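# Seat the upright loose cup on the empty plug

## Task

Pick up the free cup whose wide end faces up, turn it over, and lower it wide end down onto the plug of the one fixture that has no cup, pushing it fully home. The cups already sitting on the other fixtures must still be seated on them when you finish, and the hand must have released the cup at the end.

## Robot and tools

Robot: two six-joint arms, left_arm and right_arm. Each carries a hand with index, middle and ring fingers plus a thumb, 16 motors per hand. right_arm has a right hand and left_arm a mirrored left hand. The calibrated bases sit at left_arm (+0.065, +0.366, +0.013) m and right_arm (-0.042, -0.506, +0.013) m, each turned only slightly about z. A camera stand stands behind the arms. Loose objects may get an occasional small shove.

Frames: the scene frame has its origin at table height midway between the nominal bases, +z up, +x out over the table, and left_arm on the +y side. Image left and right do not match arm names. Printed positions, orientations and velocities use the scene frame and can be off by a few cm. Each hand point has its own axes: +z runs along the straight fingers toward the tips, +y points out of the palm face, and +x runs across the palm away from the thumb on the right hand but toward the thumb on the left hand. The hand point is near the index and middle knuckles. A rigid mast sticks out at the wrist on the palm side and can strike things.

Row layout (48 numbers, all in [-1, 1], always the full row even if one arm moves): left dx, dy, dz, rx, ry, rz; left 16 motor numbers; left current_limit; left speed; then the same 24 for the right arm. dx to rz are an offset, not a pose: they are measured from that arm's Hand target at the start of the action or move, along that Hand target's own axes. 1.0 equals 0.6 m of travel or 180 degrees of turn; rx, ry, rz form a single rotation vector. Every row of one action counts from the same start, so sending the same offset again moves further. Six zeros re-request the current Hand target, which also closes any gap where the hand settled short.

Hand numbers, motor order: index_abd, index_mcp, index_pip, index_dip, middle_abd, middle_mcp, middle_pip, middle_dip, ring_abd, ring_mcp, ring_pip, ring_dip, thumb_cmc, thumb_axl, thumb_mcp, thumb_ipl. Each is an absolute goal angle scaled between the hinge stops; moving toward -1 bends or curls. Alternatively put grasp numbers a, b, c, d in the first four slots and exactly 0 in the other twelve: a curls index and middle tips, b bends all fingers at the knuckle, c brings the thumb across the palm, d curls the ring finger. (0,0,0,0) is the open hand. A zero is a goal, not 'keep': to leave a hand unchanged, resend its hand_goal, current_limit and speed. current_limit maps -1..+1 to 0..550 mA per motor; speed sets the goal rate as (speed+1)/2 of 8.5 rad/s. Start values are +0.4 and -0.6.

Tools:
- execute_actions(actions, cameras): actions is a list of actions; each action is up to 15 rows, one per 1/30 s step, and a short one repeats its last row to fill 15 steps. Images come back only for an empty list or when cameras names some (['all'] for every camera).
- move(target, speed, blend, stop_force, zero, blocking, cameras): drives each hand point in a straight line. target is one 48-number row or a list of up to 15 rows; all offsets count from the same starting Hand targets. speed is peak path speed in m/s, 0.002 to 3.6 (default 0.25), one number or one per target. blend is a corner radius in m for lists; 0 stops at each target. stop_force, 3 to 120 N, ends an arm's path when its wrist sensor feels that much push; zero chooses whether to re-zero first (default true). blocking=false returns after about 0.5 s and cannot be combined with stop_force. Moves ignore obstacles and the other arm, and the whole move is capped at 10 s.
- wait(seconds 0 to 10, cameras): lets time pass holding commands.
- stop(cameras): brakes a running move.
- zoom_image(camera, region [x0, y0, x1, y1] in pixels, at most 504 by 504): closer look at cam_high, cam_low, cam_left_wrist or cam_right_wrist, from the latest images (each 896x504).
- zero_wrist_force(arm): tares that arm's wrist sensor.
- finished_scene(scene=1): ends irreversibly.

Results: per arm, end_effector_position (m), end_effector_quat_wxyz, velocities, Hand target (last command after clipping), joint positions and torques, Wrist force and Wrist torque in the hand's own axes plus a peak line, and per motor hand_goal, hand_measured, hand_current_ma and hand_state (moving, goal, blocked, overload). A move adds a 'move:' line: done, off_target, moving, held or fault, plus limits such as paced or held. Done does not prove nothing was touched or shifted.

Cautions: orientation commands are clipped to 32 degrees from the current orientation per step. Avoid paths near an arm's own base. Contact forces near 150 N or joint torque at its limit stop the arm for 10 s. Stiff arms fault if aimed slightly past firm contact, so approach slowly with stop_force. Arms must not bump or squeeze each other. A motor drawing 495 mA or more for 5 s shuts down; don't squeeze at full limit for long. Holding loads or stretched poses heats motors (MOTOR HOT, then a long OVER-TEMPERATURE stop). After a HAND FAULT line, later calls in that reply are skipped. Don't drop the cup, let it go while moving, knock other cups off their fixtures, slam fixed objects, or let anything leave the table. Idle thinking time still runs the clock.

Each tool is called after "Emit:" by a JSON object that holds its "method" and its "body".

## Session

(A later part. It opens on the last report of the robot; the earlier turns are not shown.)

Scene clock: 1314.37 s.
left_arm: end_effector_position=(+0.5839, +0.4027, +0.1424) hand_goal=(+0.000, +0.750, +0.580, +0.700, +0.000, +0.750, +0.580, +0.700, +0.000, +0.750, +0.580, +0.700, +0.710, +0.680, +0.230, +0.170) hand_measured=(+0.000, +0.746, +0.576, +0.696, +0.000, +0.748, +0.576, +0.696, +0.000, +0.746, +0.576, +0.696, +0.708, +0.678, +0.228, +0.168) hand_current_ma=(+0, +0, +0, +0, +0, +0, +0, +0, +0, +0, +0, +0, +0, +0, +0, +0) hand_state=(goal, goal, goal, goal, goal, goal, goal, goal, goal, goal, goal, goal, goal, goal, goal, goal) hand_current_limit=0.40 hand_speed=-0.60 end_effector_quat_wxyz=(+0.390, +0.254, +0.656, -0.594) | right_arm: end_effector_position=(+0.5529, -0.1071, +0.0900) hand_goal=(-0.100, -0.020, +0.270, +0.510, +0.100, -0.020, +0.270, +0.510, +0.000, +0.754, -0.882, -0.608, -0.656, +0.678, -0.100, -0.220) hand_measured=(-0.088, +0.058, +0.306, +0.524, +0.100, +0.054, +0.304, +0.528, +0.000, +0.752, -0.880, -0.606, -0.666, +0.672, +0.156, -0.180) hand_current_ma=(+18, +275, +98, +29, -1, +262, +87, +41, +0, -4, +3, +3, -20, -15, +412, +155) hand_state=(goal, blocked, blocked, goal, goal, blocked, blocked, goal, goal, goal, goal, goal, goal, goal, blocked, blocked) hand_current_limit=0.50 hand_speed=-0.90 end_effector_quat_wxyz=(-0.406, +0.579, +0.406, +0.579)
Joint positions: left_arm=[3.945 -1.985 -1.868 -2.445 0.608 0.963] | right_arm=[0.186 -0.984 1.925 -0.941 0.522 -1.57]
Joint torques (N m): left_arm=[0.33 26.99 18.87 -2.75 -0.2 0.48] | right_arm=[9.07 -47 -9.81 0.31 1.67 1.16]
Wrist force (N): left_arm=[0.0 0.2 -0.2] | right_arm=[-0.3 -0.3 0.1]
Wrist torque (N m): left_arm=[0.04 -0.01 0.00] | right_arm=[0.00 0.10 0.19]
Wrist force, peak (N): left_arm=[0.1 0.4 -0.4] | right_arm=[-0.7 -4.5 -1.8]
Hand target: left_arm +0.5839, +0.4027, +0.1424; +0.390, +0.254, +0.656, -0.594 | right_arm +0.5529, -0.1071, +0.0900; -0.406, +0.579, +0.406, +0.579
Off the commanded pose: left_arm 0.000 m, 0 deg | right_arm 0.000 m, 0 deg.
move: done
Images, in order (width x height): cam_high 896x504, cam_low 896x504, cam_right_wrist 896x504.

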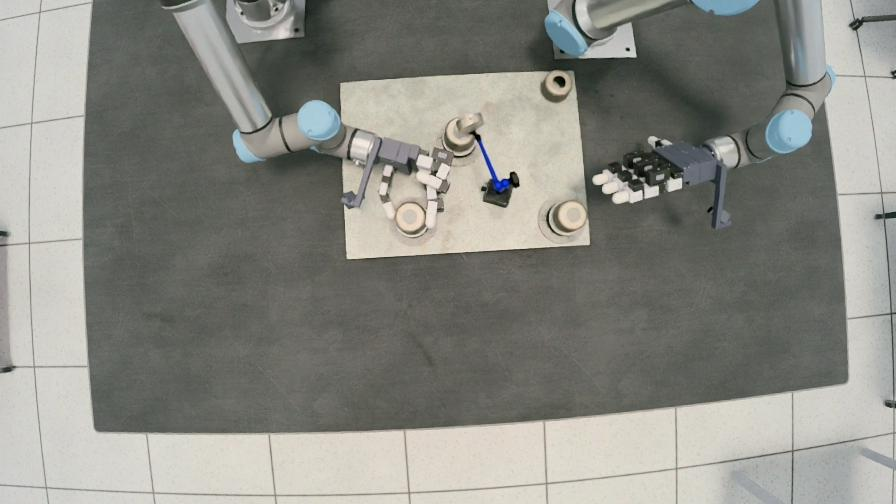

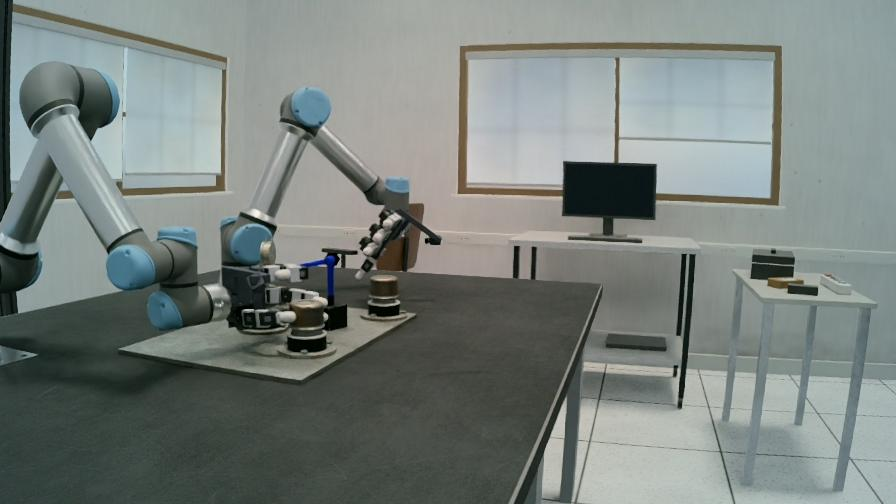

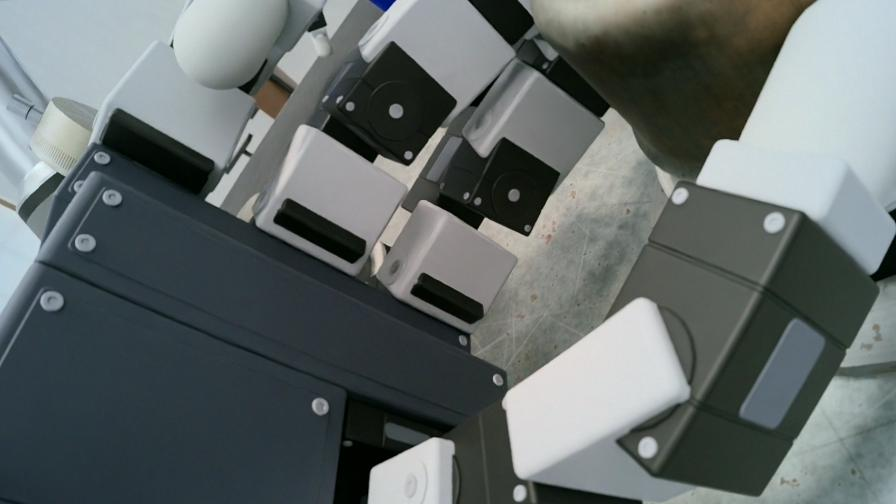

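Emit:
{"method": "move", "body": {"target": [0,0,0,0,0,0, 0,0,0,0,0,0,0,0,0,0,0,0,0,0,0,0, 0.4,-0.6, -0.0167,0,0,0,0,0, -0.1,-0.02,0.27,0.51, 0.1,-0.02,0.27,0.51, 0,0.753,-0.883,-0.609, -0.657,0.677,-0.1,-0.22, 0.5,-0.9], "speed": 0.01, "stop_force": 6, "cameras": ["cam_high","cam_low","cam_right_wrist"]}}

Emit:
{"method": "zoom_image", "body": {"camera": "cam_low", "region": [265, 260, 355, 350]}}

Emit:
{"method": "zoom_image", "body": {"camera": "cam_low", "region": [345, 250, 425, 330]}}

Emit:
{"method": "zoom_image", "body": {"camera": "cam_high", "region": [375, 180, 445, 250]}}

Scene clock: 1334.70 s.
left_arm: end_effector_position=(+0.5839, +0.4027, +0.1424) hand_goal=(+0.000, +0.750, +0.580, +0.700, +0.000, +0.750, +0.580, +0.700, +0.000, +0.750, +0.580, +0.700, +0.710, +0.680, +0.230, +0.170) hand_measured=(+0.000, +0.746, +0.576, +0.696, +0.000, +0.748, +0.576, +0.696, +0.000, +0.746, +0.576, +0.696, +0.708, +0.678, +0.228, +0.168) hand_current_ma=(+0, +0, +0, +0, +0, +0, +0, +0, +0, +0, +0, +0, +0, +0, +0, +0) hand_state=(goal, goal, goal, goal, goal, goal, goal, goal, goal, goal, goal, goal, goal, goal, goal, goal) hand_current_limit=0.40 hand_speed=-0.60 end_effector_quat_wxyz=(+0.390, +0.254, +0.656, -0.594) | right_arm: end_effector_position=(+0.5529, -0.1071, +0.0851) hand_goal=(-0.100, -0.020, +0.270, +0.510, +0.100, -0.020, +0.270, +0.510, +0.000, +0.754, -0.882, -0.608, -0.656, +0.678, -0.100, -0.220) hand_measured=(-0.120, +0.058, +0.306, +0.524, +0.070, +0.054, +0.304, +0.530, +0.000, +0.752, -0.880, -0.606, -0.690, +0.664, +0.156, -0.180) hand_current_ma=(-37, +275, +98, +31, -65, +262, +87, +44, +0, -4, +3, +3, -94, -37, +413, +158) hand_state=(goal, blocked, blocked, goal, blocked, blocked, blocked, goal, goal, goal, goal, goal, blocked, goal, blocked, blocked) hand_current_limit=0.50 hand_speed=-0.90 end_effector_quat_wxyz=(-0.406, +0.579, +0.406, +0.579)
Joint positions: left_arm=[3.945 -1.985 -1.868 -2.445 0.608 0.963] | right_arm=[0.186 -0.974 1.926 -0.952 0.522 -1.57]
Joint torques (N m): left_arm=[-0.43 26.94 18.99 -2.87 -0.24 0.62] | right_arm=[7.64 -45.43 -15.84 -0.93 1.15 -0.11]
Wrist force (N): left_arm=[0.0 0.0 -0.2] | right_arm=[2.6 3.2 1.2]
Wrist torque (N m): left_arm=[0.02 -0.01 0.00] | right_arm=[0.16 0.15 0.14]
Wrist force, peak (N): left_arm=[0.3 -0.2 -0.4] | right_arm=[6.9 1.9 0.8]
Hand target: left_arm +0.5839, +0.4027, +0.1424; +0.390, +0.254, +0.656, -0.594 | right_arm +0.5529, -0.1071, +0.0851; -0.406, +0.579, +0.406, +0.579 (not the last commanded pose)
Off the commanded pose: left_arm 0.000 m, 0 deg | right_arm 0.005 m, 0 deg.
move: contact (right_arm)
Images, in order (width x height): cam_high 896x504, cam_low 896x504, cam_right_wrist 896x504.

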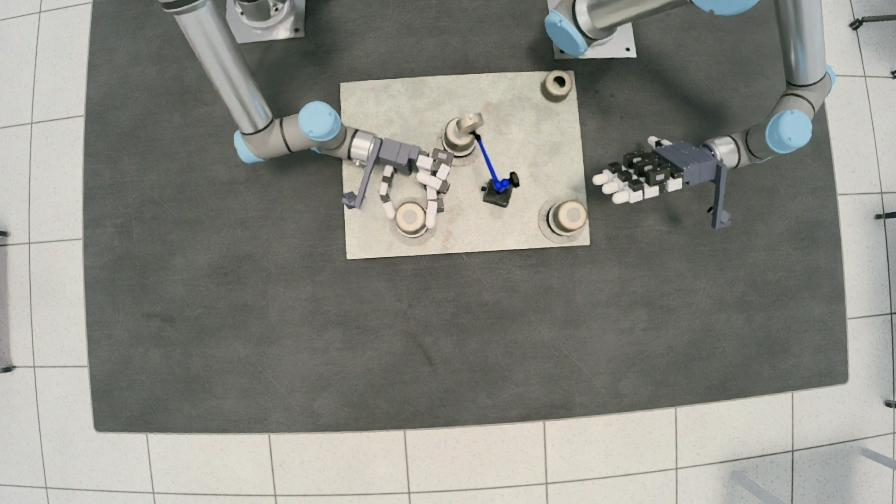

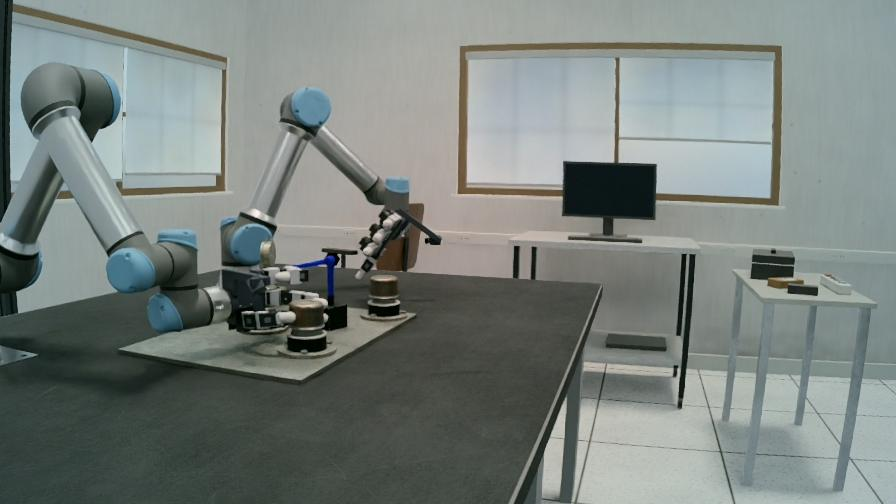

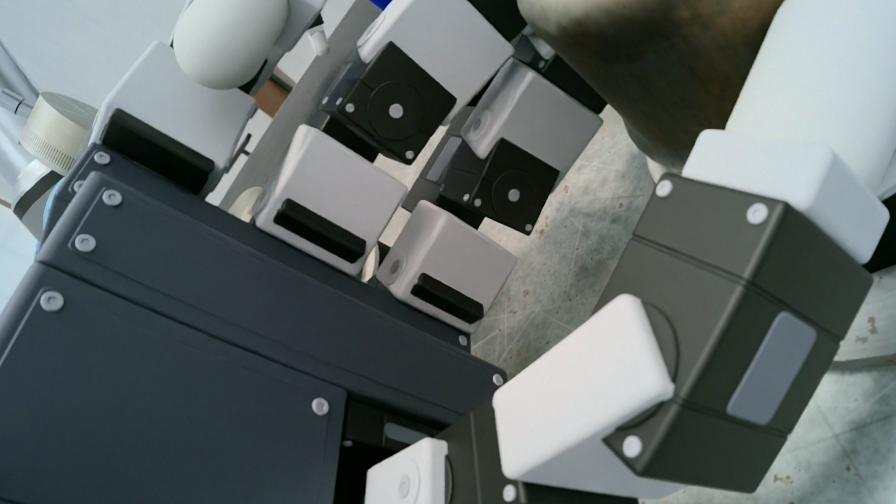

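Scaled by 5.600 from the camera's 896x504 image, which has a finer 1280x720 frame.

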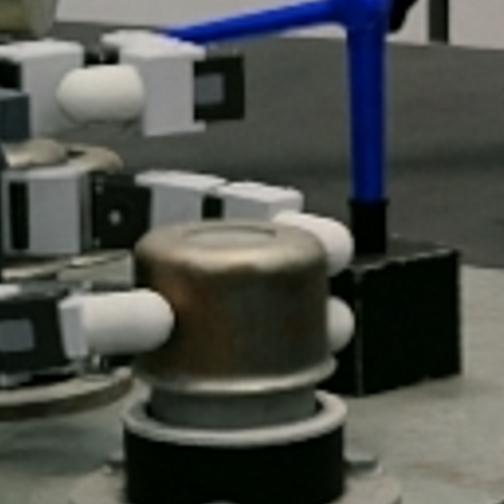

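Scaled by 6.300 from the camera's 896x504 image, which has a finer 1280x720 frame.

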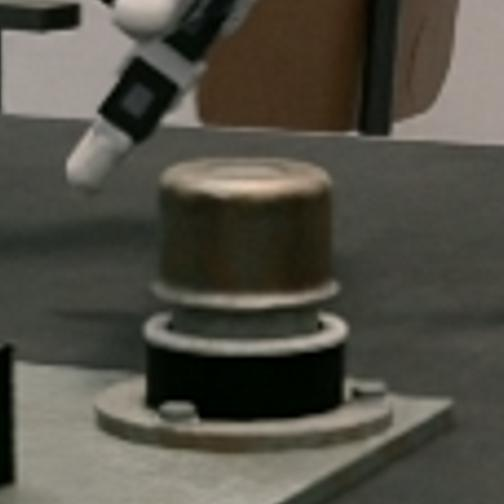

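Scaled by 7.200 from the camera's 896x504 image, which has a finer 1280x720 frame.

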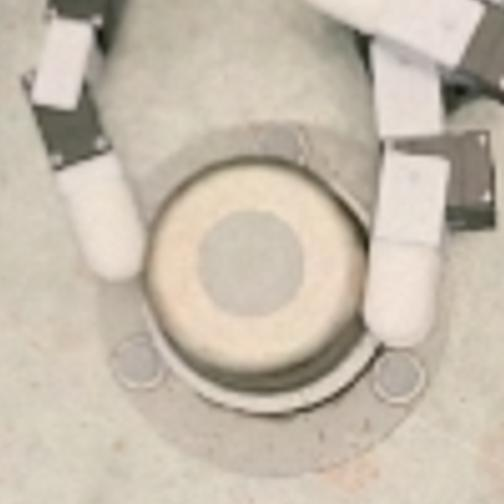

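Emit:
{"method": "move", "body": {"target": [0,0,0,0,0,0, 0,0,0,0,0,0,0,0,0,0,0,0,0,0,0,0, 0.4,-0.6, 0,0,0,0,0,0, -0.1,0.233,0.29,0.522, 0.1,0.233,0.29,0.522, 0,0.753,-0.883,-0.609, -0.657,0.677,0.315,-0.211, 0.4,-0.9], "speed": 0.05, "cameras": ["cam_high","cam_low"]}}

Emit:
{"method": "zoom_image", "body": {"camera": "cam_low", "region": [265, 260, 355, 350]}}

Emit:
{"method": "zoom_image", "body": {"camera": "cam_high", "region": [355, 120, 475, 240]}}

Scene clock: 1359.07 s.
left_arm: end_effector_position=(+0.5839, +0.4027, +0.1424) hand_goal=(+0.000, +0.750, +0.580, +0.700, +0.000, +0.750, +0.580, +0.700, +0.000, +0.750, +0.580, +0.700, +0.710, +0.680, +0.230, +0.170) hand_measured=(+0.000, +0.746, +0.576, +0.696, +0.000, +0.748, +0.576, +0.696, +0.000, +0.746, +0.576, +0.696, +0.708, +0.678, +0.228, +0.168) hand_current_ma=(+0, +0, +0, +0, +0, +0, +0, +0, +0, +0, +0, +0, +0, +0, +0, +0) hand_state=(goal, goal, goal, goal, goal, goal, goal, goal, goal, goal, goal, goal, goal, goal, goal, goal) hand_current_limit=0.40 hand_speed=-0.60 end_effector_quat_wxyz=(+0.390, +0.254, +0.656, -0.594) | right_arm: end_effector_position=(+0.5529, -0.1071, +0.0851) hand_goal=(-0.100, +0.234, +0.290, +0.522, +0.100, +0.234, +0.290, +0.522, +0.000, +0.754, -0.882, -0.608, -0.656, +0.678, +0.316, -0.210) hand_measured=(-0.094, +0.232, +0.294, +0.526, +0.094, +0.230, +0.292, +0.524, +0.000, +0.752, -0.880, -0.606, -0.650, +0.676, +0.314, -0.208) hand_current_ma=(+9, -1, +6, +4, -7, -7, +2, +4, +0, -4, +3, +3, +11, -2, -3, +3) hand_state=(goal, goal, goal, goal, goal, goal, goal, goal, goal, goal, goal, goal, goal, goal, goal, goal) hand_current_limit=0.40 hand_speed=-0.90 end_effector_quat_wxyz=(-0.406, +0.579, +0.406, +0.579)
Joint positions: left_arm=[3.945 -1.985 -1.868 -2.445 0.608 0.963] | right_arm=[0.186 -0.974 1.926 -0.952 0.522 -1.57]
Joint torques (N m): left_arm=[0.53 27.16 19.9 -2.85 -0.18 0.59] | right_arm=[6.55 -45.58 -18.3 -0.64 1.08 1.07]
Wrist force (N): left_arm=[0.0 -0.1 -0.3] | right_arm=[-1.1 1.5 1.2]
Wrist torque (N m): left_arm=[0.01 -0.03 0.01] | right_arm=[0.12 0.17 0.22]
Wrist force, peak (N): left_arm=[0.3 0.0 -0.5] | right_arm=[3.3 3.6 1.5]
Hand target: left_arm +0.5839, +0.4027, +0.1424; +0.390, +0.254, +0.656, -0.594 | right_arm +0.5529, -0.1071, +0.0851; -0.406, +0.579, +0.406, +0.579
Off the commanded pose: left_arm 0.000 m, 0 deg | right_arm 0.000 m, 0 deg.
move: done
Images, in order (width x height): cam_high 896x504, cam_low 896x504.

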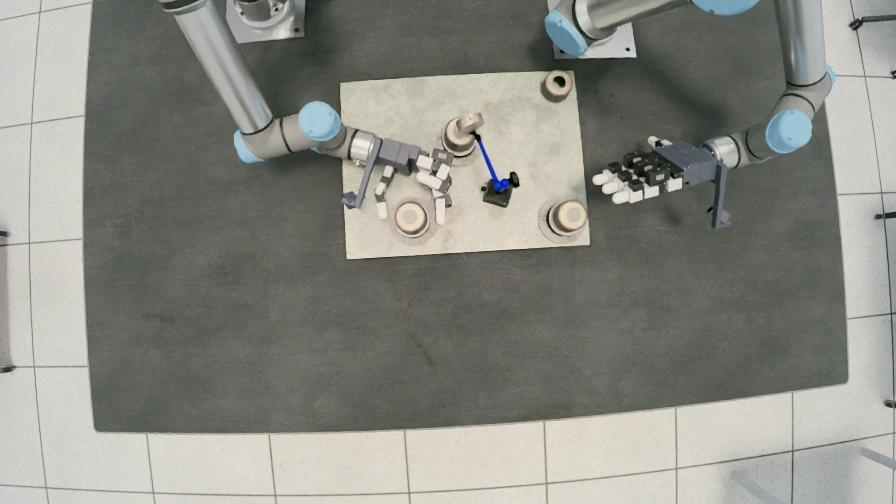

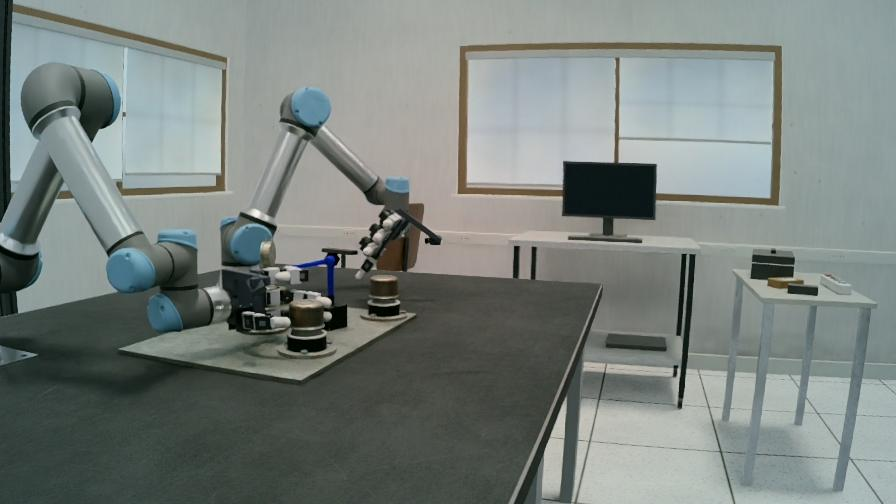

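Scaled by 5.600 from the camera's 896x504 image, which has a finer 1280x720 frame.

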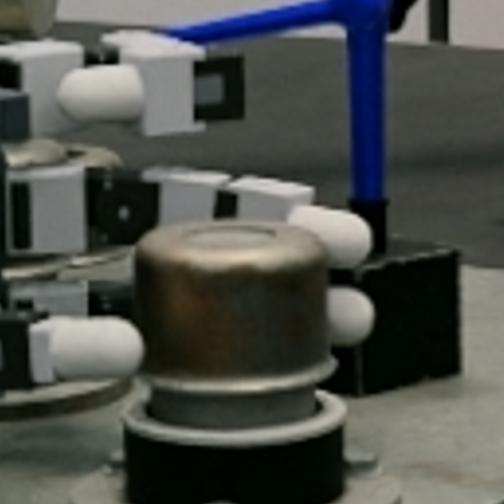

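Scaled by 4.200 from the camera's 896x504 image, which has a finer 1280x720 frame.

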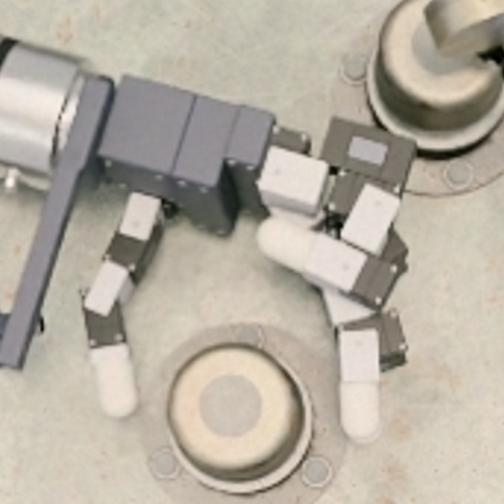

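Emit:
{"method": "move", "body": {"target": [[0,0,0,0,0,0, 0,0,0,0,0,0,0,0,0,0,0,0,0,0,0,0, 0.4,-0.6, 0,0.06,0,0,0,0, -0.1,0.233,0.29,0.522, 0.1,0.233,0.29,0.522, 0,0.753,-0.883,-0.609, -0.657,0.677,0.315,-0.211, 0.4,-0.9],[0,0,0,0,0,0, 0,0,0,0,0,0,0,0,0,0,0,0,0,0,0,0, 0.4,-0.6, 0.2,0.06,0,0,0,0, -0.1,0.233,0.29,0.522, 0.1,0.233,0.29,0.522, 0,0.753,-0.883,-0.609, -0.657,0.677,0.315,-0.211, 0.4,-0.9],[0,0,0,0,0,0, 0,0,0,0,0,0,0,0,0,0,0,0,0,0,0,0, 0.4,-0.6, 0.2,0.06,-0.4,0,0,0, -0.1,0.233,0.29,0.522, 0.1,0.233,0.29,0.522, 0,0.753,-0.883,-0.609, -0.657,0.677,0.315,-0.211, 0.4,-0.9]], "speed": 0.12, "blend": [0.005,0.02,0], "cameras": ["all"]}}

Emit:
{"method": "zoom_image", "body": {"camera": "cam_low", "region": [235, 240, 425, 370]}}

Emit:
{"method": "zoom_image", "body": {"camera": "cam_high", "region": [330, 60, 600, 270]}}

Scene clock: 1395.17 s.
left_arm: end_effector_position=(+0.5839, +0.4027, +0.1424) hand_goal=(+0.000, +0.750, +0.580, +0.700, +0.000, +0.750, +0.580, +0.700, +0.000, +0.750, +0.580, +0.700, +0.710, +0.680, +0.230, +0.170) hand_measured=(+0.000, +0.746, +0.576, +0.696, +0.000, +0.748, +0.576, +0.696, +0.000, +0.746, +0.576, +0.696, +0.708, +0.678, +0.228, +0.168) hand_current_ma=(+0, +0, +0, +0, +0, +0, +0, +0, +0, +0, +0, +0, +0, +0, +0, +0) hand_state=(goal, goal, goal, goal, goal, goal, goal, goal, goal, goal, goal, goal, goal, goal, goal, goal) hand_current_limit=0.40 hand_speed=-0.60 end_effector_quat_wxyz=(+0.390, +0.254, +0.656, -0.594) | right_arm: end_effector_position=(+0.5049, -0.3450, +0.2050) hand_goal=(-0.100, +0.234, +0.290, +0.522, +0.100, +0.234, +0.290, +0.522, +0.000, +0.754, -0.882, -0.608, -0.656, +0.678, +0.316, -0.210) hand_measured=(-0.092, +0.234, +0.294, +0.526, +0.096, +0.230, +0.292, +0.524, +0.000, +0.752, -0.880, -0.606, -0.648, +0.676, +0.314, -0.208) hand_current_ma=(+10, +0, +5, +4, -5, -5, +2, +4, +0, -3, +3, +3, +13, -2, -2, +3) hand_state=(goal, goal, goal, goal, goal, goal, goal, goal, goal, goal, goal, goal, goal, goal, goal, goal) hand_current_limit=0.40 hand_speed=-0.90 end_effector_quat_wxyz=(-0.406, +0.579, +0.406, +0.579)
Joint positions: left_arm=[3.945 -1.985 -1.868 -2.445 0.608 0.963] | right_arm=[-0.404 -1.386 2.131 -0.738 -0.068 -1.577]
Joint torques (N m): left_arm=[0.3 26.39 19.93 -2.9 -0.27 0.62] | right_arm=[-6.16 -30.63 -10.28 -0.23 -1.13 0.42]
Wrist force (N): left_arm=[0.1 0.1 -0.1] | right_arm=[-1.3 1.2 0.9]
Wrist torque (N m): left_arm=[0.02 -0.02 0.01] | right_arm=[0.11 0.19 0.12]
Wrist force, peak (N): left_arm=[0.4 0.3 -0.5] | right_arm=[-2.6 2.4 0.9]
Hand target: left_arm +0.5839, +0.4027, +0.1424; +0.390, +0.254, +0.656, -0.594 | right_arm +0.5049, -0.3450, +0.2050; -0.406, +0.579, +0.406, +0.579
Off the commanded pose: left_arm 0.000 m, 0 deg | right_arm 0.000 m, 0 deg.
move: done

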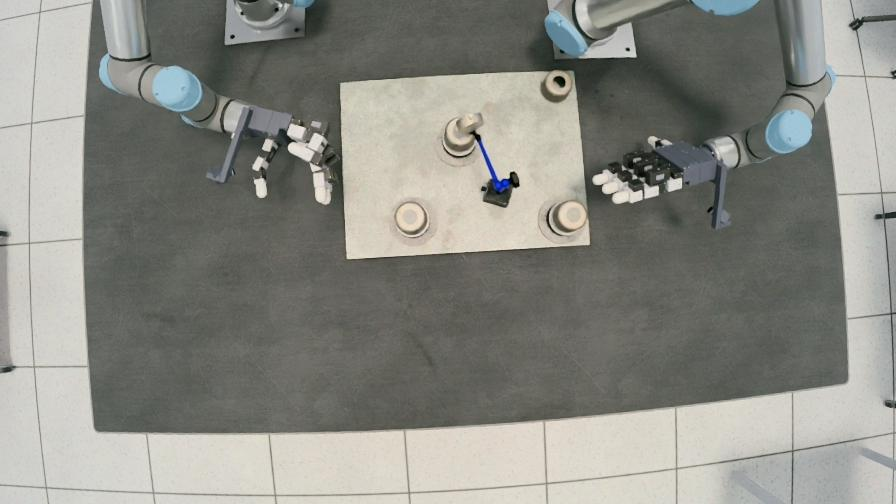

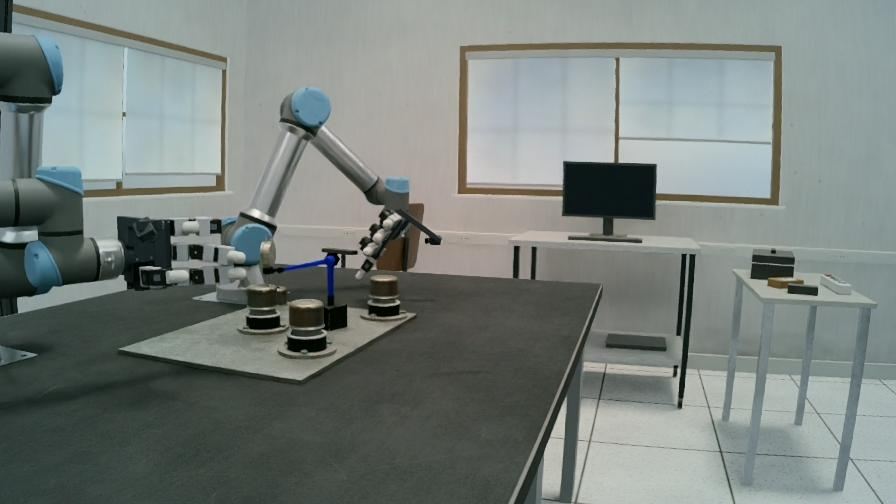

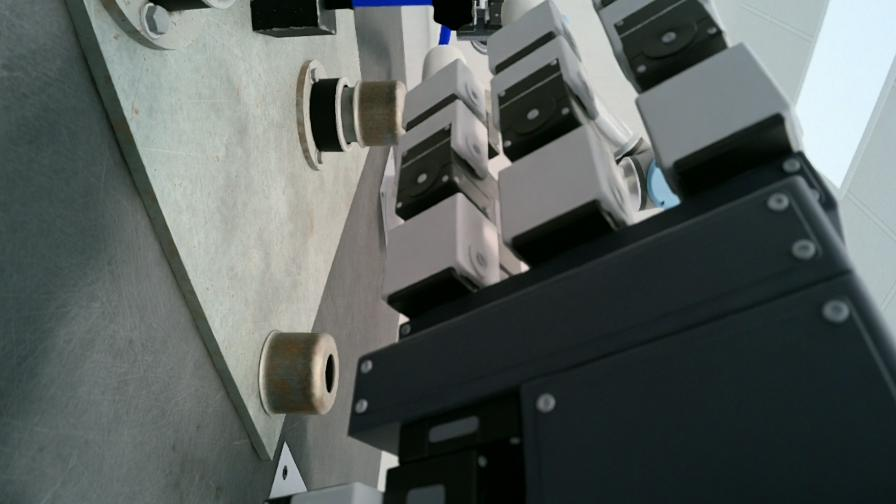

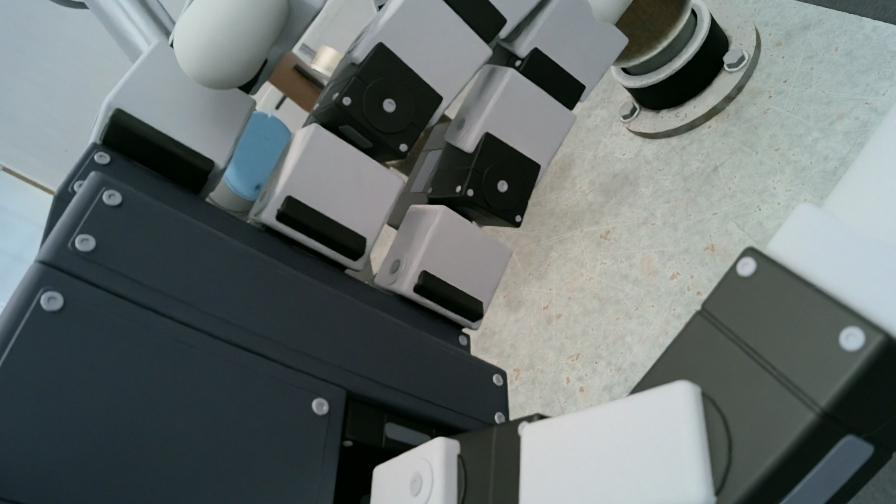

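Scaled by 2.653 from the camera's 896x504 image, which has a finer 1280x720 frame.

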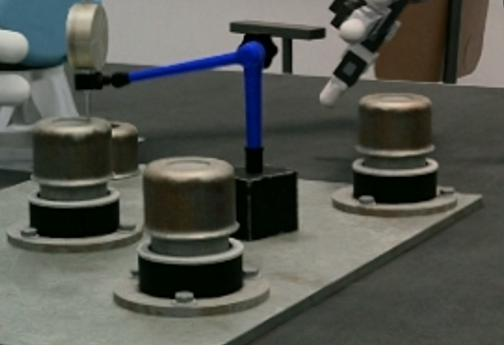

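Scaled by 1.867 from the camera's 896x504 image, which has a finer 1280x720 frame.

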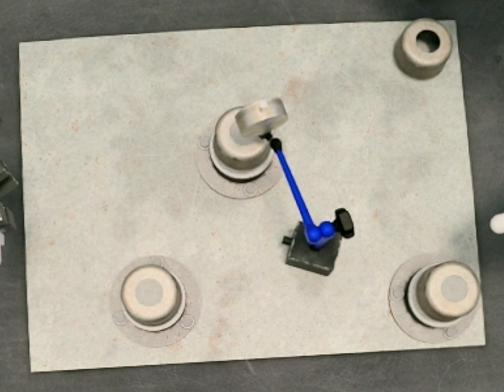

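Emit:
{"method": "finished_scene", "body": {}}

The scene is finished: the task was done.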